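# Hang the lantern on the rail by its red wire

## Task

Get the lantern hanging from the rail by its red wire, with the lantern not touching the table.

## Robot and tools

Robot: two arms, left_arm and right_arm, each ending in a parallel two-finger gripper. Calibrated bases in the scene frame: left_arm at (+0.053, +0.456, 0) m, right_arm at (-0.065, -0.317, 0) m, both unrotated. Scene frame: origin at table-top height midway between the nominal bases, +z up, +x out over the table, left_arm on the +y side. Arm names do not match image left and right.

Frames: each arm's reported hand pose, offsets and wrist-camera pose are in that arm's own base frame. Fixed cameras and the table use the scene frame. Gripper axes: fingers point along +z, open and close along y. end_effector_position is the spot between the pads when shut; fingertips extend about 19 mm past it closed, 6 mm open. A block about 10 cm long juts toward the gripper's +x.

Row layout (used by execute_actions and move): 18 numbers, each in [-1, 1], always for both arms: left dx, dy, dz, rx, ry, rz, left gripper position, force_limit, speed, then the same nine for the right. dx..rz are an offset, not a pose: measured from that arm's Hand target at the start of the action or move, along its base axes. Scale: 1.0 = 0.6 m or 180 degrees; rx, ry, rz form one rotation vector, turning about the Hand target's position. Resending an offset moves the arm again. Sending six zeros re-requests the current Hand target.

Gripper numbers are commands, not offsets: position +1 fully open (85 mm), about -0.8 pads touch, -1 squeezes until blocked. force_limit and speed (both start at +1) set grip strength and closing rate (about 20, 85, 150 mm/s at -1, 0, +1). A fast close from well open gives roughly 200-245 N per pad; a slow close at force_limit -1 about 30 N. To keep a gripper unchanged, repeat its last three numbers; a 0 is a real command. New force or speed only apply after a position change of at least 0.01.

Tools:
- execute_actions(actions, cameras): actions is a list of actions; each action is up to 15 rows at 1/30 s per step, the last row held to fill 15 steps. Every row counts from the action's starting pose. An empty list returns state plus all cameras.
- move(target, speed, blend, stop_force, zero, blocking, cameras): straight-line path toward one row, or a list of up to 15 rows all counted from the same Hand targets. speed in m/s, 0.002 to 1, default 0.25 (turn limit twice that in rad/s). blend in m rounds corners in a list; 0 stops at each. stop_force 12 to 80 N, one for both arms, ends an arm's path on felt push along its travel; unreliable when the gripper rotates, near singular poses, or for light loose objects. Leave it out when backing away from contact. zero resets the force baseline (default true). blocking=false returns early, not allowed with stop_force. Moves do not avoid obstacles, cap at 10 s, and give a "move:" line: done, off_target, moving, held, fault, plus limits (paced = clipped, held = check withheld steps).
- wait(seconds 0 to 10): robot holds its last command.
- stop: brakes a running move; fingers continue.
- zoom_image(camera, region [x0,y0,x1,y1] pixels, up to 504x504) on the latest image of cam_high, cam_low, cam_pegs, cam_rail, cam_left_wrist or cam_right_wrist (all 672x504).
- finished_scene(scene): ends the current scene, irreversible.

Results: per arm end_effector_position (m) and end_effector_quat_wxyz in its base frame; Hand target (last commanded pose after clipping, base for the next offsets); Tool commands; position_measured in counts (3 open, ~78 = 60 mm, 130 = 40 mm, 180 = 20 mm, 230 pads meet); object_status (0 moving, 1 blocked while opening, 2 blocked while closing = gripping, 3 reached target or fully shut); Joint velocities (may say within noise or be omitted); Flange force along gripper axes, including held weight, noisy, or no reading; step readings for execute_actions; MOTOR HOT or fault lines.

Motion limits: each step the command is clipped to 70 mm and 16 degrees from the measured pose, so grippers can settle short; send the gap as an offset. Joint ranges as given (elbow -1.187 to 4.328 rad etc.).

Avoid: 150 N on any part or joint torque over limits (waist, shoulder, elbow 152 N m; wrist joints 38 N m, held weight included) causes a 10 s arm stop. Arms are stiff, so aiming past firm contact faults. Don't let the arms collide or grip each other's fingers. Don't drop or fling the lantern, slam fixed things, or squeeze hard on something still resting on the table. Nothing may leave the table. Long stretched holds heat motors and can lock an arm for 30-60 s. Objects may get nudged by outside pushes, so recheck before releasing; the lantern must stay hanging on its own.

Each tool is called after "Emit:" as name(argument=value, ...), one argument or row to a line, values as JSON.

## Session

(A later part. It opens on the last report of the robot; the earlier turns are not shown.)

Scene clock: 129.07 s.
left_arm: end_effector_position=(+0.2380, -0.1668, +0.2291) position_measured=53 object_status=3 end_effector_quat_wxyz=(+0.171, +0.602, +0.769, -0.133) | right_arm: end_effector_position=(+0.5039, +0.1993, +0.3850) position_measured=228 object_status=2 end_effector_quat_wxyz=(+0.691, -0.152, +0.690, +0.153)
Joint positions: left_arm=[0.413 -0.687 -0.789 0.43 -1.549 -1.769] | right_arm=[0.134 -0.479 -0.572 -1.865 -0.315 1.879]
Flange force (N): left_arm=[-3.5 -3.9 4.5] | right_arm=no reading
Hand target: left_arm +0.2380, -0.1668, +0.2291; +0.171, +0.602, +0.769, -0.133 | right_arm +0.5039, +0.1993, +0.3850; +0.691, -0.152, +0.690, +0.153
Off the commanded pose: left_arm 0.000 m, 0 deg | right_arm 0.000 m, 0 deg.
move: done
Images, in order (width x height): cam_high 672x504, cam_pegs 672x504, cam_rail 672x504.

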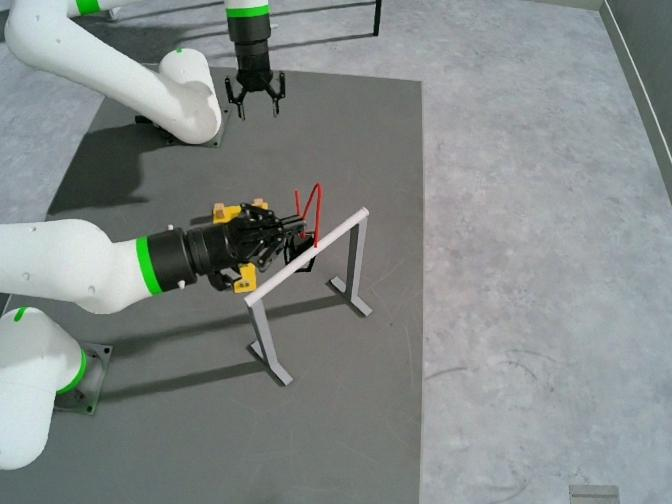

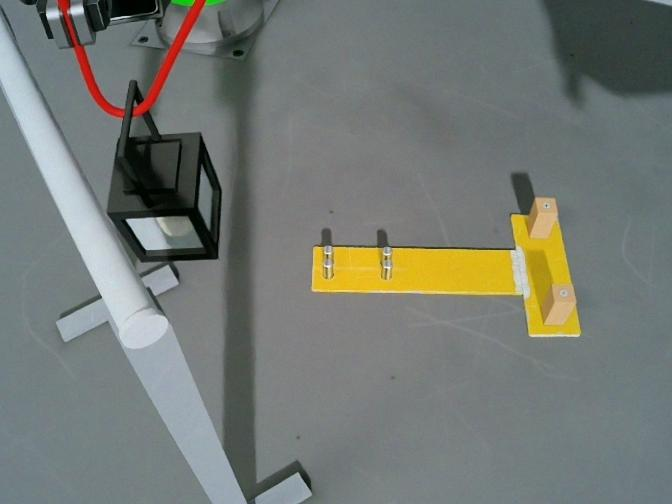

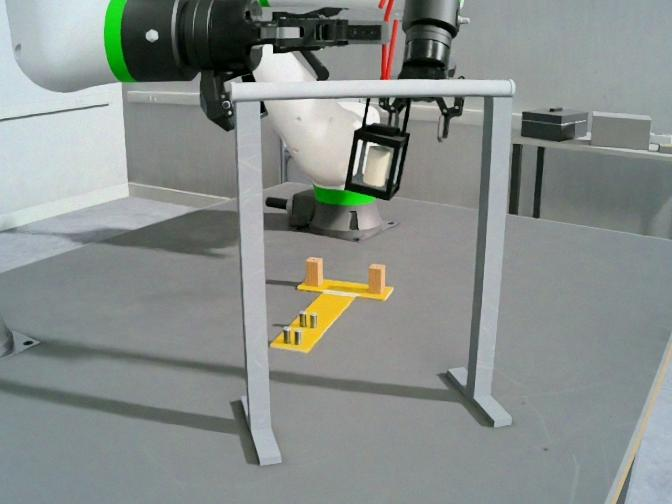

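Emit:
move(
  target=[0,0,0,0,0,0,0.6,-0.2,-0.5,-0.002,0.003,-0.12,0,0,0,-1,1,-0.5],
  speed=0.03,
  cameras=["cam_rail","cam_high","cam_pegs"],
)

Emit:
zoom_image(
  camera="cam_high",
  region=[230, 150, 400, 300],
)

Emit:
zoom_image(
  camera="cam_rail",
  region=[250, 0, 500, 250],
)

Scene clock: 131.57 s.
left_arm: end_effector_position=(+0.2380, -0.1668, +0.2291) position_measured=53 object_status=3 end_effector_quat_wxyz=(+0.171, +0.602, +0.769, -0.133) | right_arm: end_effector_position=(+0.5032, +0.2010, +0.3533) position_measured=228 object_status=2 end_effector_quat_wxyz=(+0.692, -0.153, +0.688, +0.154)
Joint positions: left_arm=[0.413 -0.687 -0.789 0.43 -1.549 -1.769] | right_arm=[0.036 -0.433 -0.652 -2.055 -0.458 2.098]
Flange force (N): left_arm=[-3.6 -3.5 4.5] | right_arm=no reading
Flange force when the fault began (N): right_arm=no reading
Hand target: left_arm +0.2380, -0.1668, +0.2291; +0.171, +0.602, +0.769, -0.133 | right_arm +0.5032, +0.2010, +0.3533; +0.692, -0.153, +0.688, +0.154 (not the last commanded pose)
Tool commands: left_gripper/position=+0.6 left_gripper/force_limit=-0.2 left_gripper/speed=-0.5 right_gripper/position=-1.0 right_gripper/force_limit=+1.0 right_gripper/speed=-0.498039
Off the commanded pose: left_arm 0.000 m, 0 deg | right_arm 0.040 m, 0 deg.
FORCE FAULT: contact force on the right arm reached its limit, and that arm stopped. The contact can be on any part of that arm, not only on its tool. That arm's remaining commands of this call were not run. That arm is still stopped at the end of this call. That arm stays stopped for about 10 more seconds. Until then a move that you send moves the other arm only, and its call returns only when the move has ended. Once the stop has ended, the next robot result says so. If the stop ends while you think or write, that arm runs what you send next, counted from a new Hand target: where the arm stands when the stop ends. While its stop runs, that arm takes no new command, but its gripper still runs the gripper command that each later call begins with. Until it ends, the stop uses up actions while you think or wait. An arm that is not stopped still takes commands.
move: fault (right_arm)
Images, in order (width x height): cam_high 672x504, cam_pegs 672x504, cam_rail 672x504.

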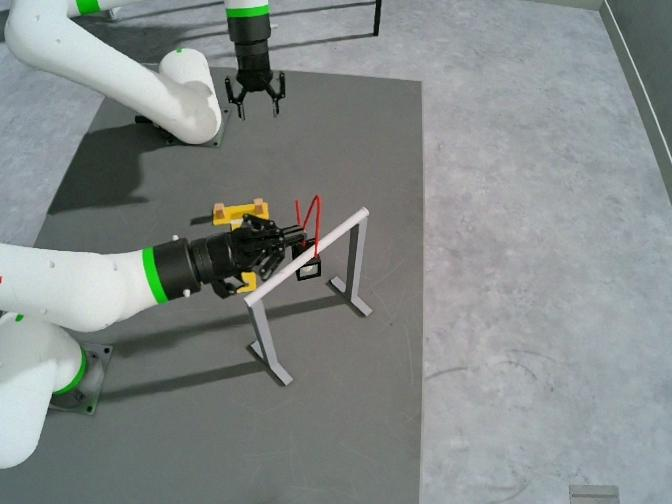

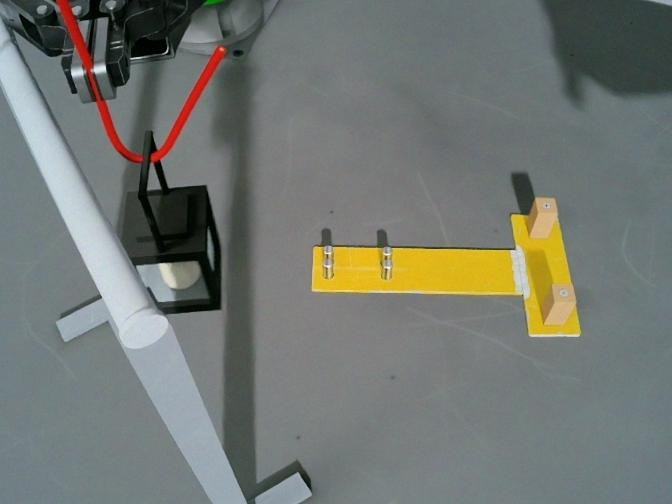

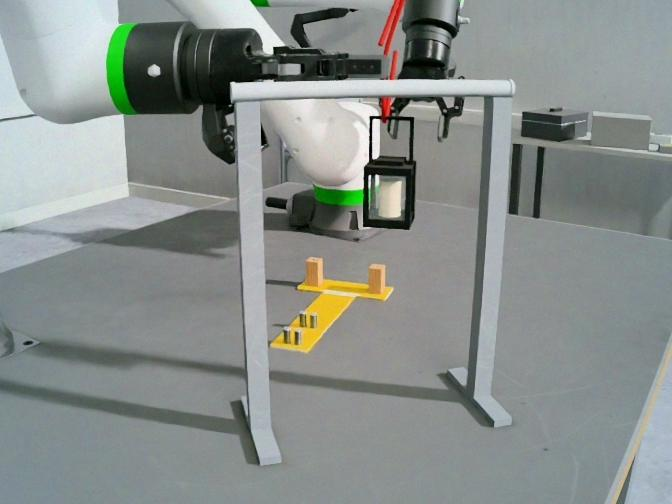

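Scaled by 2.965 from the camera's 672x504 image, which has a finer 960x720 frame.

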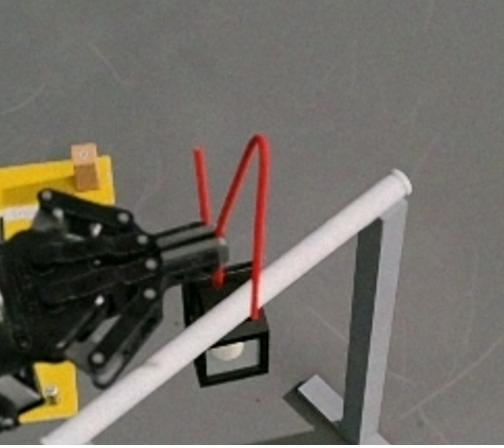

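Scaled by 2.016 from the camera's 672x504 image, which has a finer 960x720 frame.

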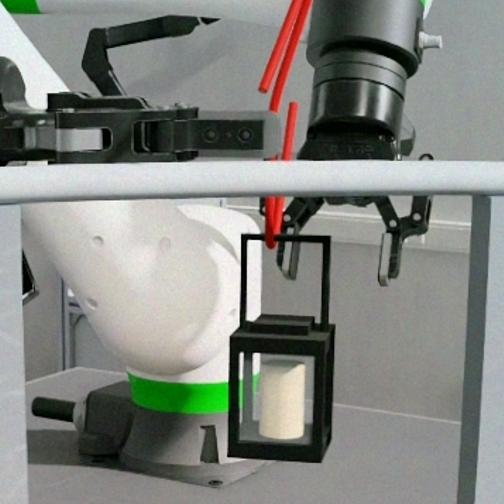

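Emit:
wait(
  seconds=10,
)

Emit:
move(
  target=[
    [0,0,0,0,0,0,0.6,-0.2,-0.5,0,0.01,0.0695,0,0,0,-1,1,-0.5],
    [0,0,0,0,0,0,0.6,-0.2,-0.5,0.0075,0.0052,0.0695,0,0,-0.0944,-1,1,-0.5],
  ],
  speed=0.05,
  cameras=["cam_rail","cam_high","cam_right_wrist"],
)

Emit:
zoom_image(
  camera="cam_high",
  region=[230, 150, 400, 300],
)

Emit:
zoom_image(
  camera="cam_rail",
  region=[250, 0, 500, 250],
)

Scene clock: 143.73 s.
left_arm: end_effector_position=(+0.2380, -0.1668, +0.2291) position_measured=53 object_status=3 end_effector_quat_wxyz=(+0.171, +0.602, +0.769, -0.133) | right_arm: end_effector_position=(+0.5032, +0.2010, +0.3533) position_measured=228 object_status=2 end_effector_quat_wxyz=(+0.692, -0.153, +0.688, +0.154)
Joint positions: left_arm=[0.413 -0.687 -0.789 0.43 -1.549 -1.769] | right_arm=[0.036 -0.433 -0.652 -2.055 -0.458 2.098]
Flange force (N): left_arm=[-3.0 -4.7 3.9] | right_arm=no reading
Hand target: left_arm +0.2380, -0.1668, +0.2291; +0.171, +0.602, +0.769, -0.133 | right_arm +0.5032, +0.2010, +0.3533; +0.692, -0.153, +0.688, +0.154 (not the last commanded pose)
Tool commands: left_gripper/position=+0.6 left_gripper/force_limit=-0.2 left_gripper/speed=-0.5 right_gripper/position=-1.0 right_gripper/force_limit=+1.0 right_gripper/speed=-0.498039
Off the commanded pose: left_arm 0.000 m, 0 deg | right_arm 0.040 m, 0 deg.
FORCE FAULT, CONTINUED: the right arm's stop, for the force fault that an earlier result reported, is over. The rest of the stop counts as 20 of the actions that you can send in this scene. During its stop the right arm's controller moved it back a little. That arm's target is now where it stood when the stop ended, not its last command. That arm accepts commands again.
wait: 10.00 s; at rest from the start

Scene clock: 148.70 s.
left_arm: end_effector_position=(+0.2380, -0.1668, +0.2291) position_measured=53 object_status=3 end_effector_quat_wxyz=(+0.171, +0.602, +0.769, -0.133) | right_arm: end_effector_position=(+0.5078, +0.2038, +0.3950) position_measured=228 object_status=2 end_effector_quat_wxyz=(+0.707, -0.050, +0.703, +0.051)
Joint positions: left_arm=[0.413 -0.687 -0.789 0.43 -1.549 -1.769] | right_arm=[0.14 -0.455 -0.834 -3.134 -0.385 3.133]
Flange force (N): left_arm=[-2.1 -4.0 3.6] | right_arm=no reading
Hand target: left_arm +0.2380, -0.1668, +0.2291; +0.171, +0.602, +0.769, -0.133 | right_arm +0.5077, +0.2041, +0.3950; +0.707, -0.050, +0.703, +0.050
Off the commanded pose: left_arm 0.000 m, 0 deg | right_arm 0.000 m, 0 deg.
move: done
camera_calibration:
cam_right_wrist: T_world_to_cam=[[-0.129179, 0.991571, 0.00993533, -0.129852], [-0.358343, -0.0560215, 0.931907, -0.159568], [0.924609, 0.116823, 0.36256, -0.513534], [0, 0, 0, 1]] pos_world=[0.400864, 0.17981, 0.33618]
Images, in order (width x height): cam_high 672x504, cam_rail 672x504, cam_right_wrist 672x504.

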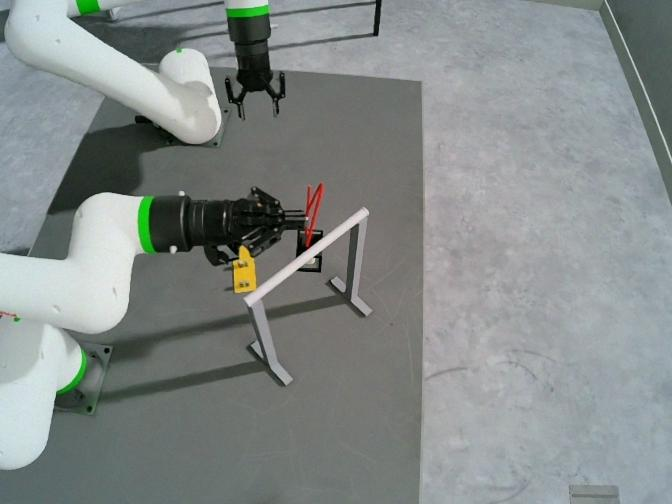

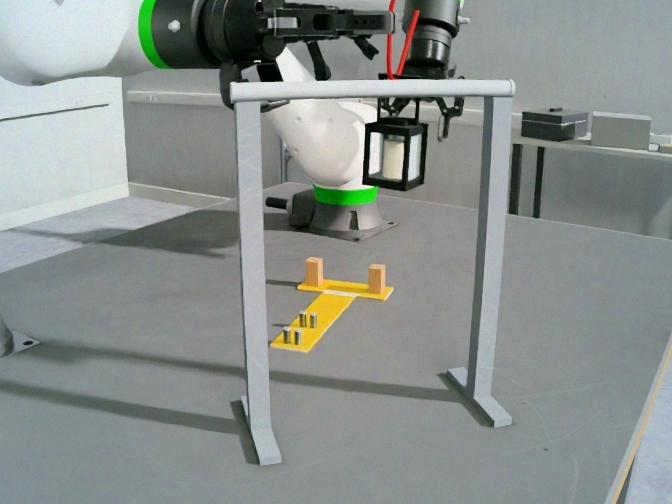

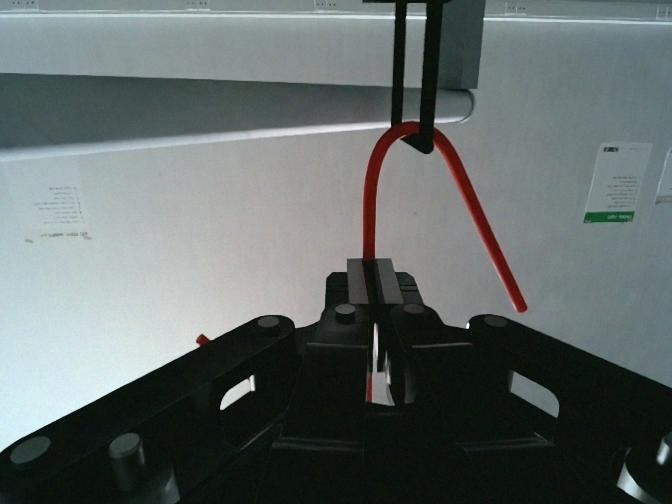

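Scaled by 2.965 from the camera's 672x504 image, which has a finer 960x720 frame.

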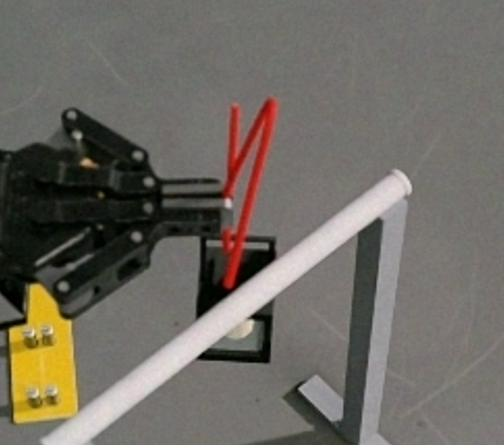

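Scaled by 2.016 from the camera's 672x504 image, which has a finer 960x720 frame.

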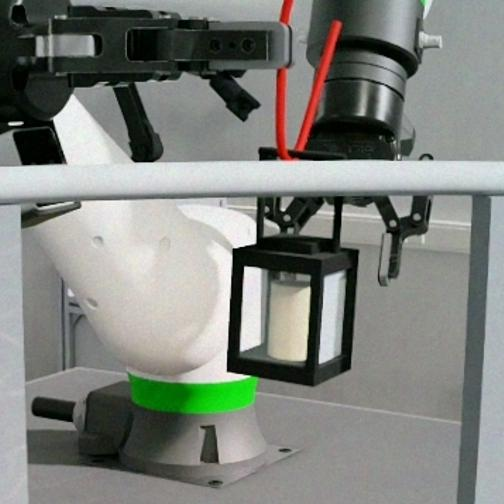

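Emit:
move(
  target=[0,0,0,0,0,0,0.6,-0.2,-0.5,0,0,-0.05,0,0,0,-1,1,-0.5],
  speed=0.04,
  cameras=["cam_high","cam_rail","cam_pegs"],
)

Emit:
zoom_image(
  camera="cam_high",
  region=[230, 150, 400, 300],
)

Emit:
zoom_image(
  camera="cam_rail",
  region=[250, 0, 500, 250],
)

Scene clock: 154.13 s.
left_arm: end_effector_position=(+0.2380, -0.1668, +0.2291) position_measured=53 object_status=3 end_effector_quat_wxyz=(+0.171, +0.602, +0.769, -0.133) | right_arm: end_effector_position=(+0.5077, +0.2041, +0.3650) position_measured=228 object_status=2 end_effector_quat_wxyz=(+0.707, -0.050, +0.703, +0.050)
Joint positions: left_arm=[0.413 -0.687 -0.789 0.43 -1.549 -1.769] | right_arm=[0.143 -0.407 -0.887 -3.145 -0.487 3.144]
Flange force (N): left_arm=[-2.6 -4.6 3.6] | right_arm=no reading
Hand target: left_arm +0.2380, -0.1668, +0.2291; +0.171, +0.602, +0.769, -0.133 | right_arm +0.5077, +0.2041, +0.3650; +0.707, -0.050, +0.703, +0.050
Off the commanded pose: left_arm 0.000 m, 0 deg | right_arm 0.000 m, 0 deg.
move: done
Images, in order (width x height): cam_high 672x504, cam_pegs 672x504, cam_rail 672x504.

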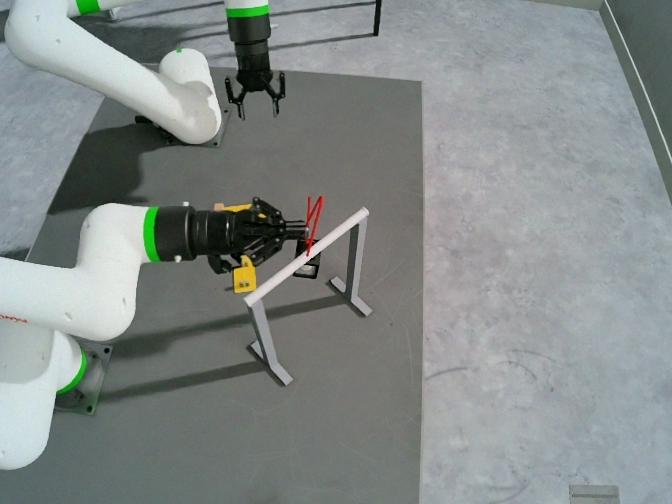

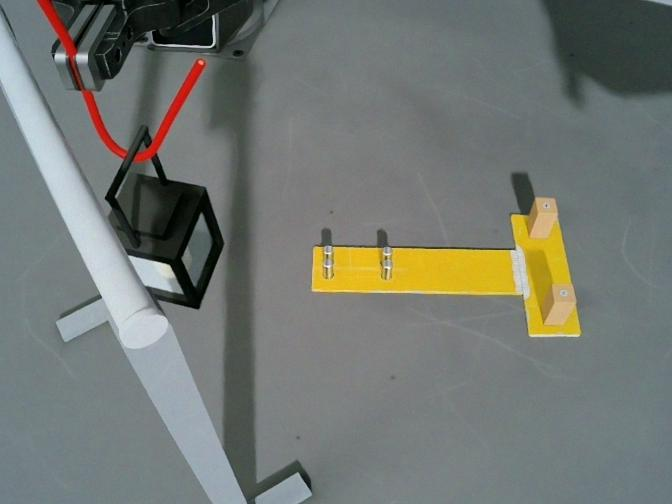

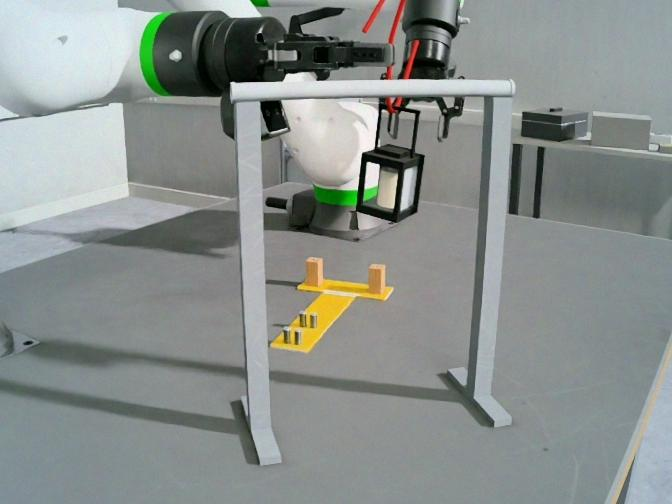

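Scaled by 2.965 from the camera's 672x504 image, which has a finer 960x720 frame.

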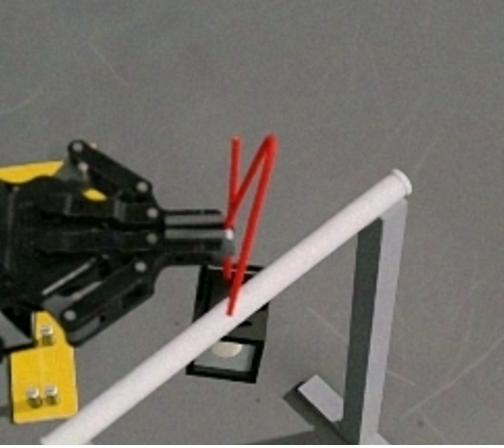

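Scaled by 2.016 from the camera's 672x504 image, which has a finer 960x720 frame.

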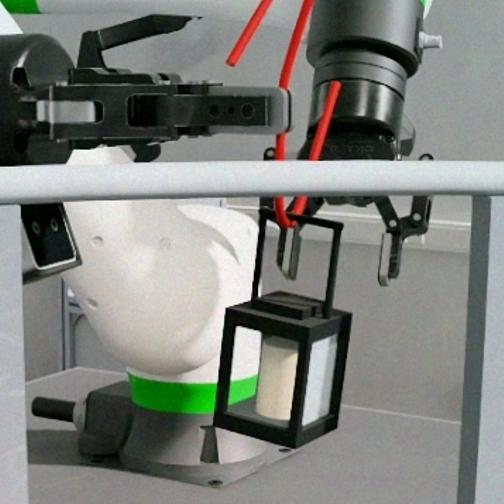

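Emit:
move(
  target=[0,0,0,0,0,0,0.6,-0.2,-0.5,0,0,-0.0333,0,0,0,-1,1,-0.5],
  speed=0.04,
  cameras=["cam_high","cam_rail","cam_pegs"],
)

Emit:
zoom_image(
  camera="cam_high",
  region=[230, 150, 400, 300],
)

Emit:
zoom_image(
  camera="cam_rail",
  region=[250, 0, 500, 250],
)

Scene clock: 156.00 s.
left_arm: end_effector_position=(+0.2380, -0.1668, +0.2291) position_measured=53 object_status=3 end_effector_quat_wxyz=(+0.171, +0.602, +0.769, -0.133) | right_arm: end_effector_position=(+0.5078, +0.2039, +0.3451) position_measured=228 object_status=2 end_effector_quat_wxyz=(+0.707, -0.049, +0.703, +0.050)
Joint positions: left_arm=[0.413 -0.687 -0.789 0.43 -1.549 -1.769] | right_arm=[0.143 -0.368 -0.918 -3.145 -0.556 3.144]
Flange force (N): left_arm=[-2.9 -4.3 4.0] | right_arm=no reading
Hand target: left_arm +0.2380, -0.1668, +0.2291; +0.171, +0.602, +0.769, -0.133 | right_arm +0.5077, +0.2041, +0.3450; +0.707, -0.050, +0.703, +0.050
Off the commanded pose: left_arm 0.000 m, 0 deg | right_arm 0.000 m, 0 deg.
move: done
Images, in order (width x height): cam_high 672x504, cam_pegs 672x504, cam_rail 672x504.

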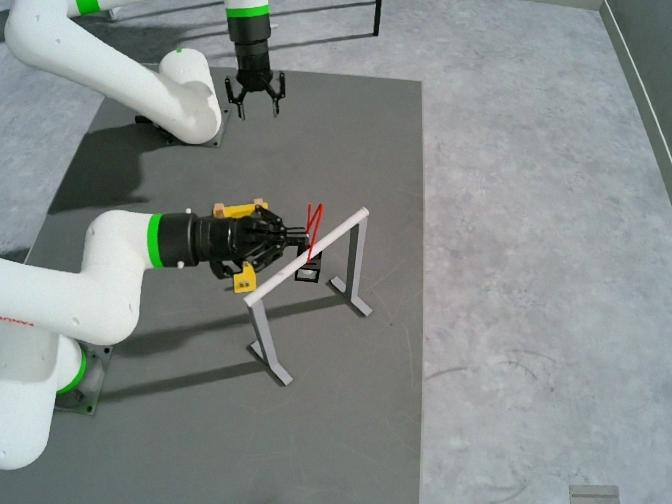

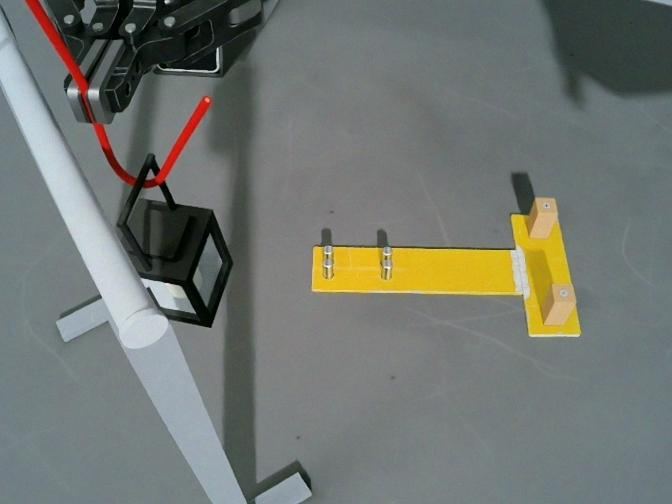

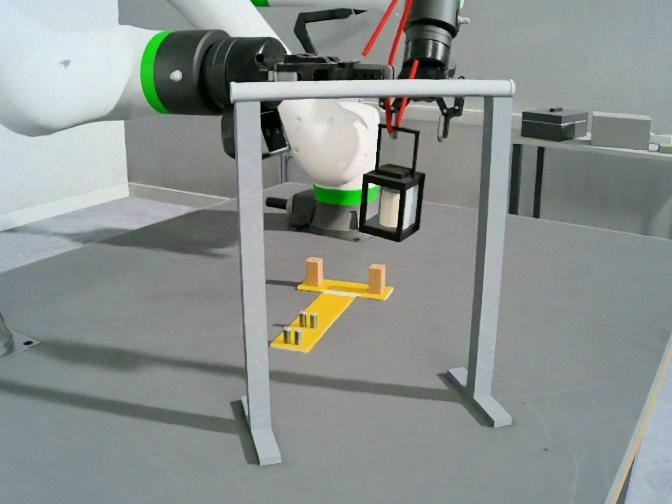

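Scaled by 2.965 from the camera's 672x504 image, which has a finer 960x720 frame.

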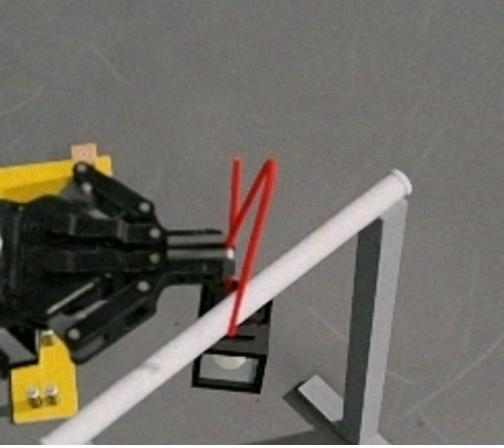

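Scaled by 2.016 from the camera's 672x504 image, which has a finer 960x720 frame.

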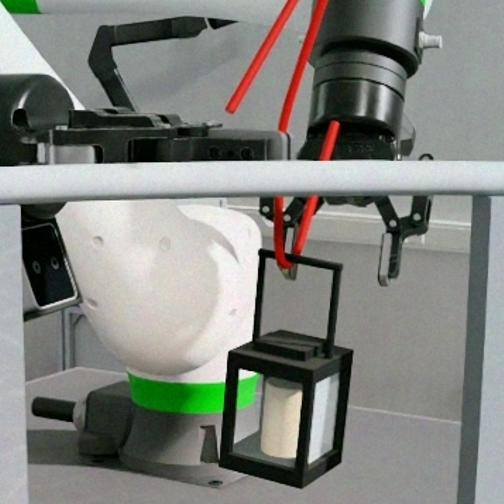

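Emit:
move(
  target=[
    [0,0,0,0,0,0,0.6,-0.2,-0.5,-0.0074,0.0067,0,0,0,0,-1,1,-0.5],
    [0,0,0,0,0,0,0.6,-0.2,-0.5,-0.0074,0.0067,-0.0333,0,0,0,-1,1,-0.5],
  ],
  speed=0.035,
  cameras=["cam_high","cam_rail"],
)

Emit:
zoom_image(
  camera="cam_high",
  region=[230, 150, 400, 300],
)

Emit:
zoom_image(
  camera="cam_rail",
  region=[250, 0, 500, 250],
)

Scene clock: 158.17 s.
left_arm: end_effector_position=(+0.2380, -0.1668, +0.2291) position_measured=53 object_status=3 end_effector_quat_wxyz=(+0.171, +0.602, +0.769, -0.133) | right_arm: end_effector_position=(+0.5033, +0.2081, +0.3251) position_measured=228 object_status=2 end_effector_quat_wxyz=(+0.707, -0.050, +0.703, +0.051)
Joint positions: left_arm=[0.413 -0.687 -0.789 0.43 -1.549 -1.769] | right_arm=[0.165 -0.326 -0.959 -3.181 -0.639 3.172]
Flange force (N): left_arm=[-3.1 -4.8 4.1] | right_arm=no reading
Hand target: left_arm +0.2380, -0.1668, +0.2291; +0.171, +0.602, +0.769, -0.133 | right_arm +0.5033, +0.2081, +0.3251; +0.707, -0.050, +0.703, +0.050
Off the commanded pose: left_arm 0.000 m, 0 deg | right_arm 0.000 m, 0 deg.
move: done
Images, in order (width x height): cam_high 672x504, cam_rail 672x504.

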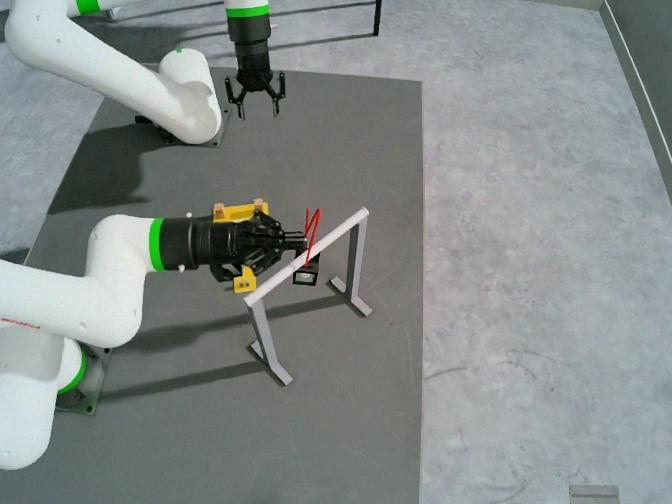

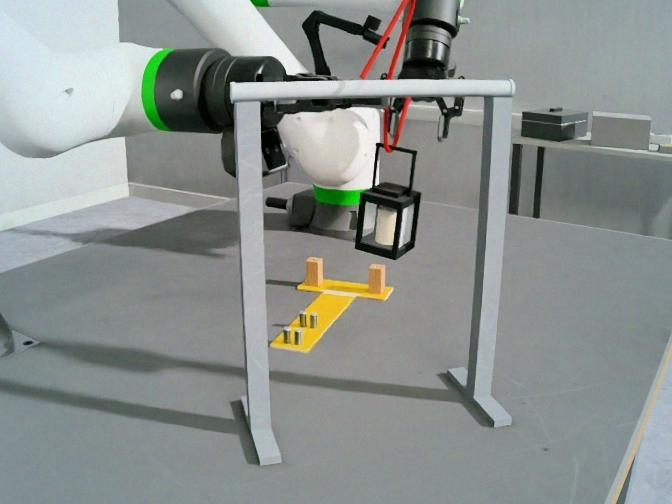

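Scaled by 2.965 from the camera's 672x504 image, which has a finer 960x720 frame.

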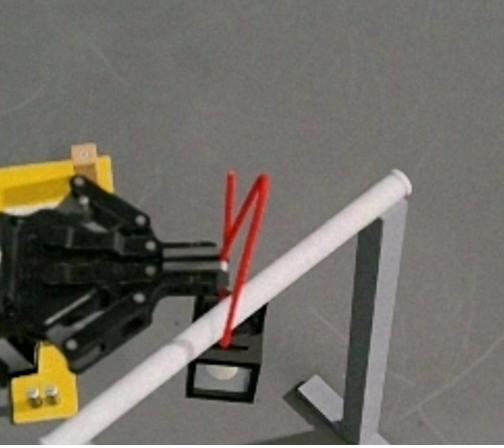

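Scaled by 2.016 from the camera's 672x504 image, which has a finer 960x720 frame.

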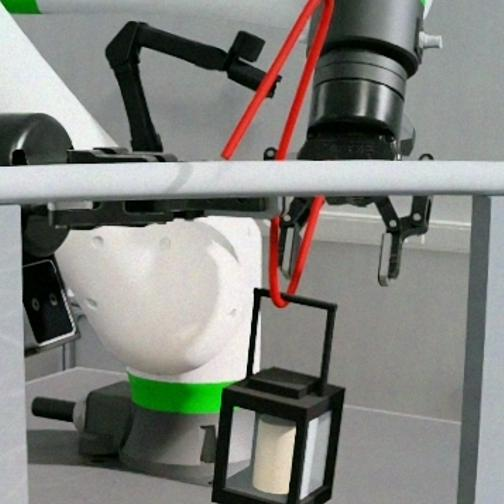

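Emit:
move(
  target=[0,0,0,0,0,0,0.6,-0.2,-0.5,0,0,-0.0167,0,0,0,-1,1,-0.5],
  speed=0.03,
  cameras=["cam_high","cam_rail"],
)

Emit:
zoom_image(
  camera="cam_high",
  region=[230, 150, 400, 300],
)

Emit:
zoom_image(
  camera="cam_rail",
  region=[250, 0, 500, 250],
)

Scene clock: 159.73 s.
left_arm: end_effector_position=(+0.2380, -0.1668, +0.2291) position_measured=53 object_status=3 end_effector_quat_wxyz=(+0.171, +0.602, +0.769, -0.133) | right_arm: end_effector_position=(+0.5033, +0.2082, +0.3150) position_measured=228 object_status=2 end_effector_quat_wxyz=(+0.707, -0.050, +0.703, +0.050)
Joint positions: left_arm=[0.413 -0.687 -0.789 0.43 -1.549 -1.769] | right_arm=[0.165 -0.301 -0.972 -3.179 -0.677 3.17]
Flange force (N): left_arm=[-2.9 -4.3 3.8] | right_arm=no reading
Hand target: left_arm +0.2380, -0.1668, +0.2291; +0.171, +0.602, +0.769, -0.133 | right_arm +0.5033, +0.2081, +0.3150; +0.707, -0.050, +0.703, +0.050
Off the commanded pose: left_arm 0.000 m, 0 deg | right_arm 0.000 m, 0 deg.
move: done
Images, in order (width x height): cam_high 672x504, cam_rail 672x504.

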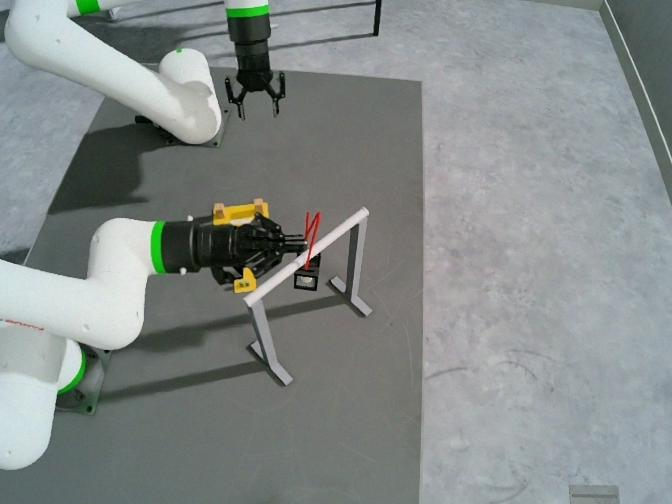

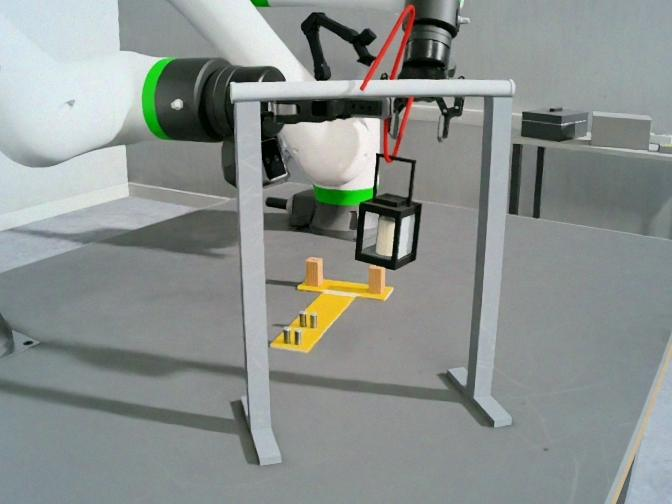

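Scaled by 2.965 from the camera's 672x504 image, which has a finer 960x720 frame.

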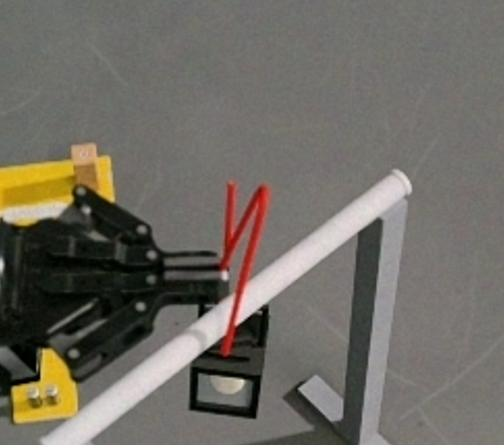

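Scaled by 2.016 from the camera's 672x504 image, which has a finer 960x720 frame.

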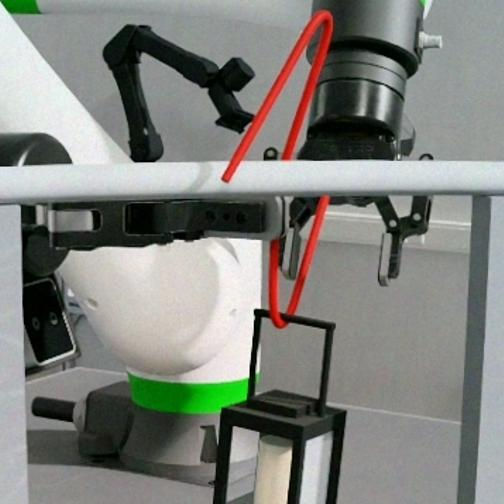

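Emit:
move(
  target=[0,0,0,0,0,0,0.6,-0.2,-0.5,0,0,-0.0333,0,0,0,-1,1,-0.5],
  speed=0.025,
  cameras=["cam_high","cam_rail"],
)

Emit:
zoom_image(
  camera="cam_high",
  region=[230, 150, 400, 300],
)

Emit:
zoom_image(
  camera="cam_rail",
  region=[250, 0, 500, 250],
)

Scene clock: 161.47 s.
left_arm: end_effector_position=(+0.2380, -0.1668, +0.2291) position_measured=53 object_status=3 end_effector_quat_wxyz=(+0.171, +0.602, +0.769, -0.133) | right_arm: end_effector_position=(+0.5033, +0.2081, +0.2951) position_measured=228 object_status=2 end_effector_quat_wxyz=(+0.707, -0.050, +0.703, +0.050)
Joint positions: left_arm=[0.413 -0.687 -0.789 0.43 -1.549 -1.769] | right_arm=[0.165 -0.245 -0.994 -3.176 -0.755 3.166]
Flange force (N): left_arm=[-2.6 -4.9 3.5] | right_arm=no reading
Hand target: left_arm +0.2380, -0.1668, +0.2291; +0.171, +0.602, +0.769, -0.133 | right_arm +0.5033, +0.2081, +0.2951; +0.707, -0.050, +0.703, +0.050
Off the commanded pose: left_arm 0.000 m, 0 deg | right_arm 0.000 m, 0 deg.
move: done
Images, in order (width x height): cam_high 672x504, cam_rail 672x504.

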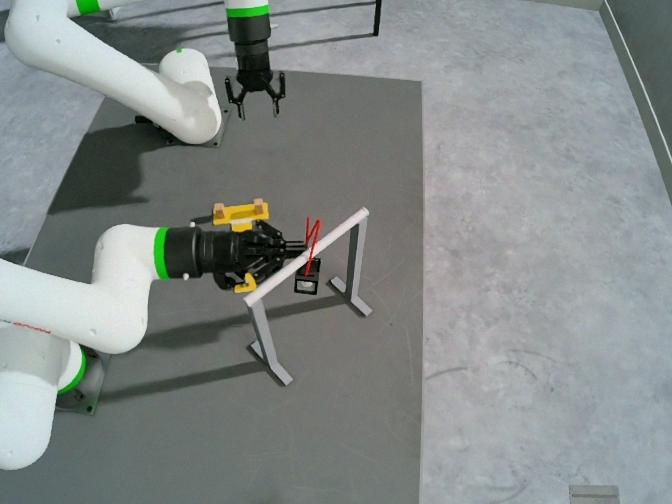

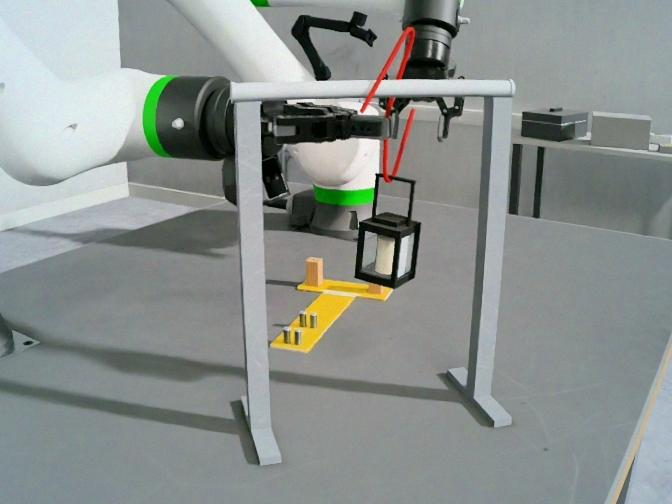

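Scaled by 2.965 from the camera's 672x504 image, which has a finer 960x720 frame.

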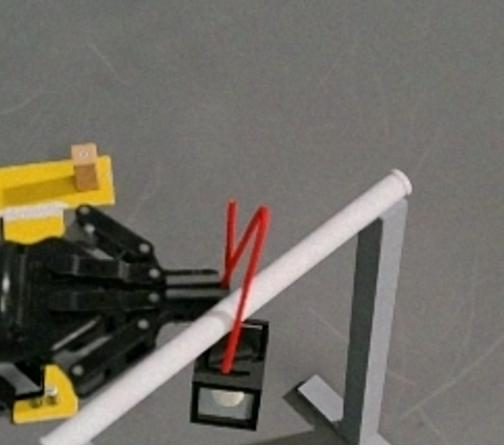

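Scaled by 2.016 from the camera's 672x504 image, which has a finer 960x720 frame.

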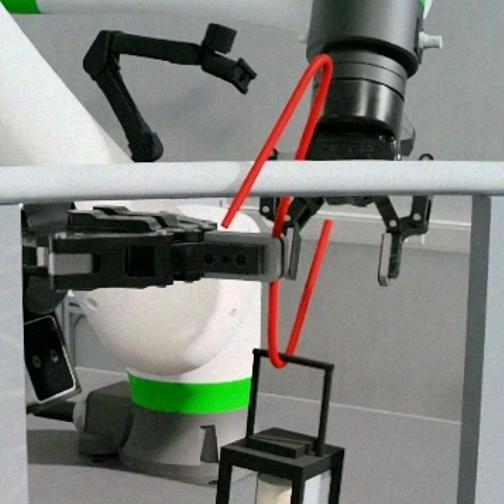

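Emit:
move(
  target=[0,0,0,0,0,0,0.6,-0.2,-0.5,0.0062,-0.0056,-0.0333,0,0,0,-1,1,-0.5],
  speed=0.025,
  cameras=["cam_high","cam_rail"],
)

Emit:
zoom_image(
  camera="cam_high",
  region=[270, 180, 350, 300],
)

Emit:
zoom_image(
  camera="cam_rail",
  region=[250, 0, 500, 250],
)

Scene clock: 163.40 s.
left_arm: end_effector_position=(+0.2380, -0.1668, +0.2291) position_measured=53 object_status=3 end_effector_quat_wxyz=(+0.171, +0.602, +0.769, -0.133) | right_arm: end_effector_position=(+0.5070, +0.2048, +0.2751) position_measured=228 object_status=2 end_effector_quat_wxyz=(+0.707, -0.050, +0.703, +0.050)
Joint positions: left_arm=[0.413 -0.687 -0.789 0.43 -1.549 -1.769] | right_arm=[0.147 -0.18 -1.005 -3.149 -0.831 3.146]
Flange force (N): left_arm=[-2.6 -4.5 4.1] | right_arm=no reading
Hand target: left_arm +0.2380, -0.1668, +0.2291; +0.171, +0.602, +0.769, -0.133 | right_arm +0.5070, +0.2048, +0.2751; +0.707, -0.050, +0.703, +0.050
Off the commanded pose: left_arm 0.000 m, 0 deg | right_arm 0.000 m, 0 deg.
move: done
Images, in order (width x height): cam_high 672x504, cam_rail 672x504.

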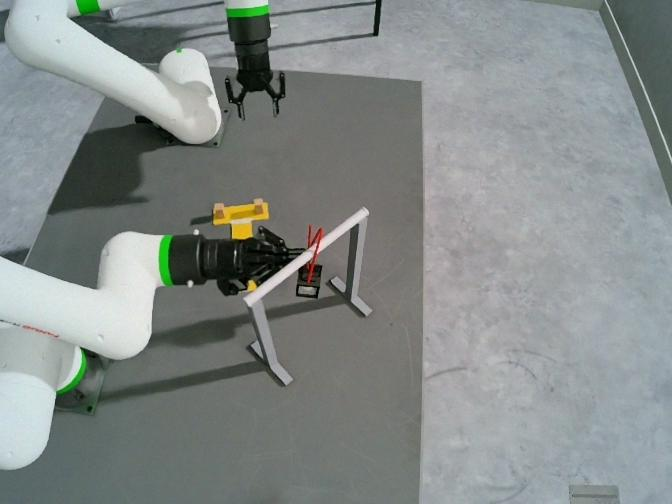

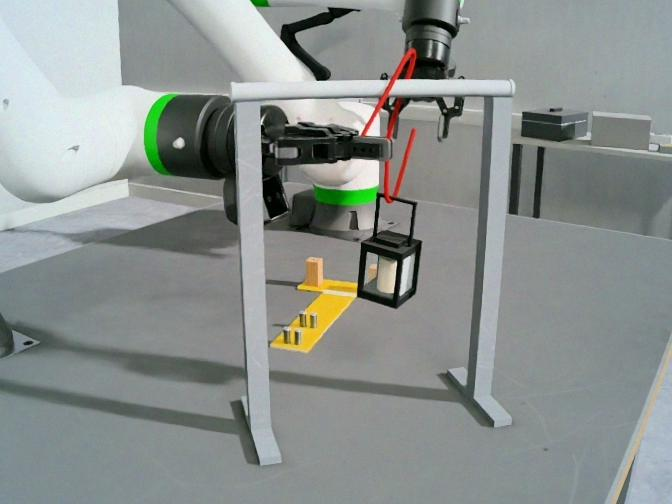

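Scaled by 4.200 from the camera's 672x504 image, which has a finer 960x720 frame.

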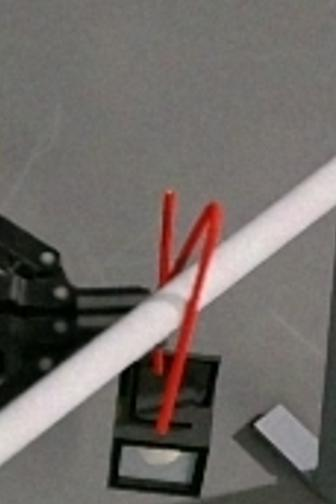

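Scaled by 2.016 from the camera's 672x504 image, which has a finer 960x720 frame.

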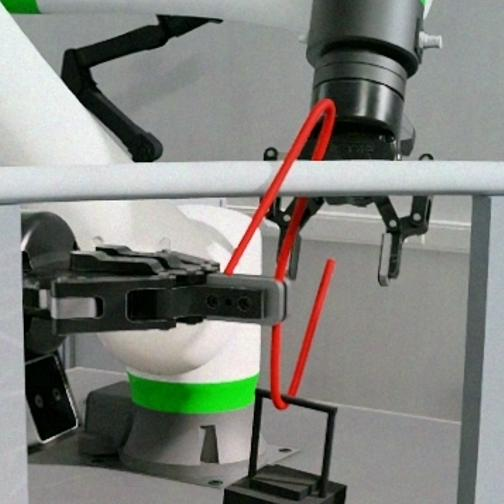

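Emit:
move(
  target=[0,0,0,0,0,0,0.6,-0.2,-0.5,0.0056,-0.005,-0.02,0,0,0,-1,1,-0.5],
  speed=0.015,
  cameras=["cam_high","cam_rail"],
)

Emit:
zoom_image(
  camera="cam_high",
  region=[270, 180, 350, 300],
)

Emit:
zoom_image(
  camera="cam_rail",
  region=[340, 20, 460, 140],
)

Scene clock: 165.17 s.
left_arm: end_effector_position=(+0.2380, -0.1668, +0.2291) position_measured=53 object_status=3 end_effector_quat_wxyz=(+0.171, +0.602, +0.769, -0.133) | right_arm: end_effector_position=(+0.5104, +0.2018, +0.2631) position_measured=228 object_status=2 end_effector_quat_wxyz=(+0.707, -0.050, +0.703, +0.050)
Joint positions: left_arm=[0.413 -0.687 -0.789 0.43 -1.549 -1.769] | right_arm=[0.131 -0.136 -1.007 -3.128 -0.877 3.132]
Flange force (N): left_arm=[-3.8 -5.0 4.2] | right_arm=no reading
Hand target: left_arm +0.2380, -0.1668, +0.2291; +0.171, +0.602, +0.769, -0.133 | right_arm +0.5104, +0.2018, +0.2631; +0.707, -0.050, +0.703, +0.050
Off the commanded pose: left_arm 0.000 m, 0 deg | right_arm 0.000 m, 0 deg.
move: done
Images, in order (width x height): cam_high 672x504, cam_rail 672x504.

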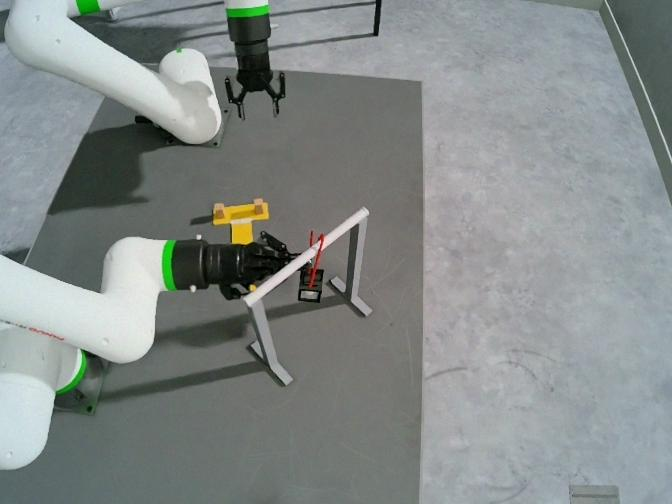

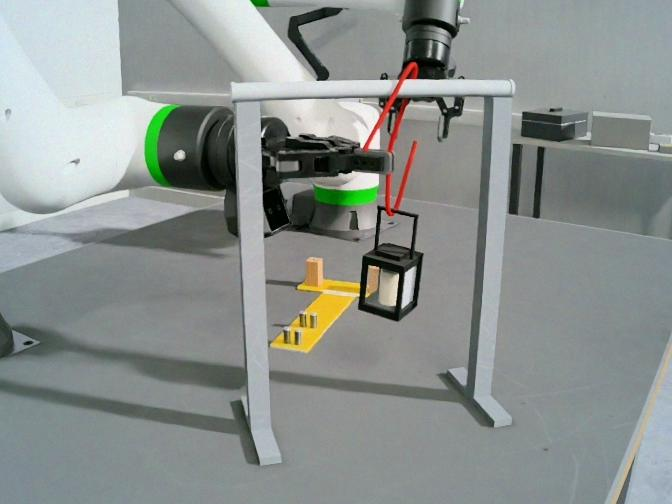

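Scaled by 4.200 from the camera's 672x504 image, which has a finer 960x720 frame.

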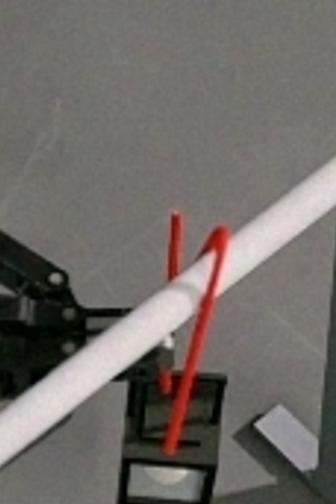

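Scaled by 4.200 from the camera's 672x504 image, which has a finer 960x720 frame.

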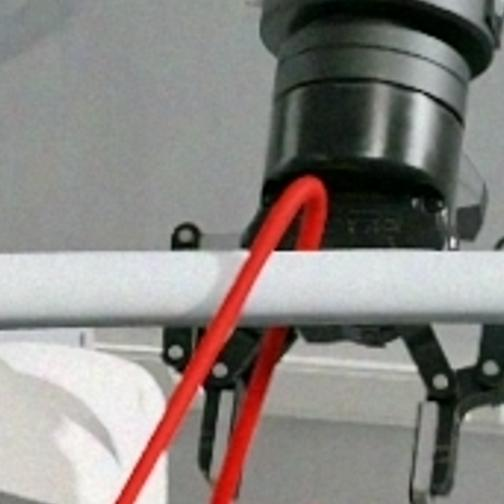

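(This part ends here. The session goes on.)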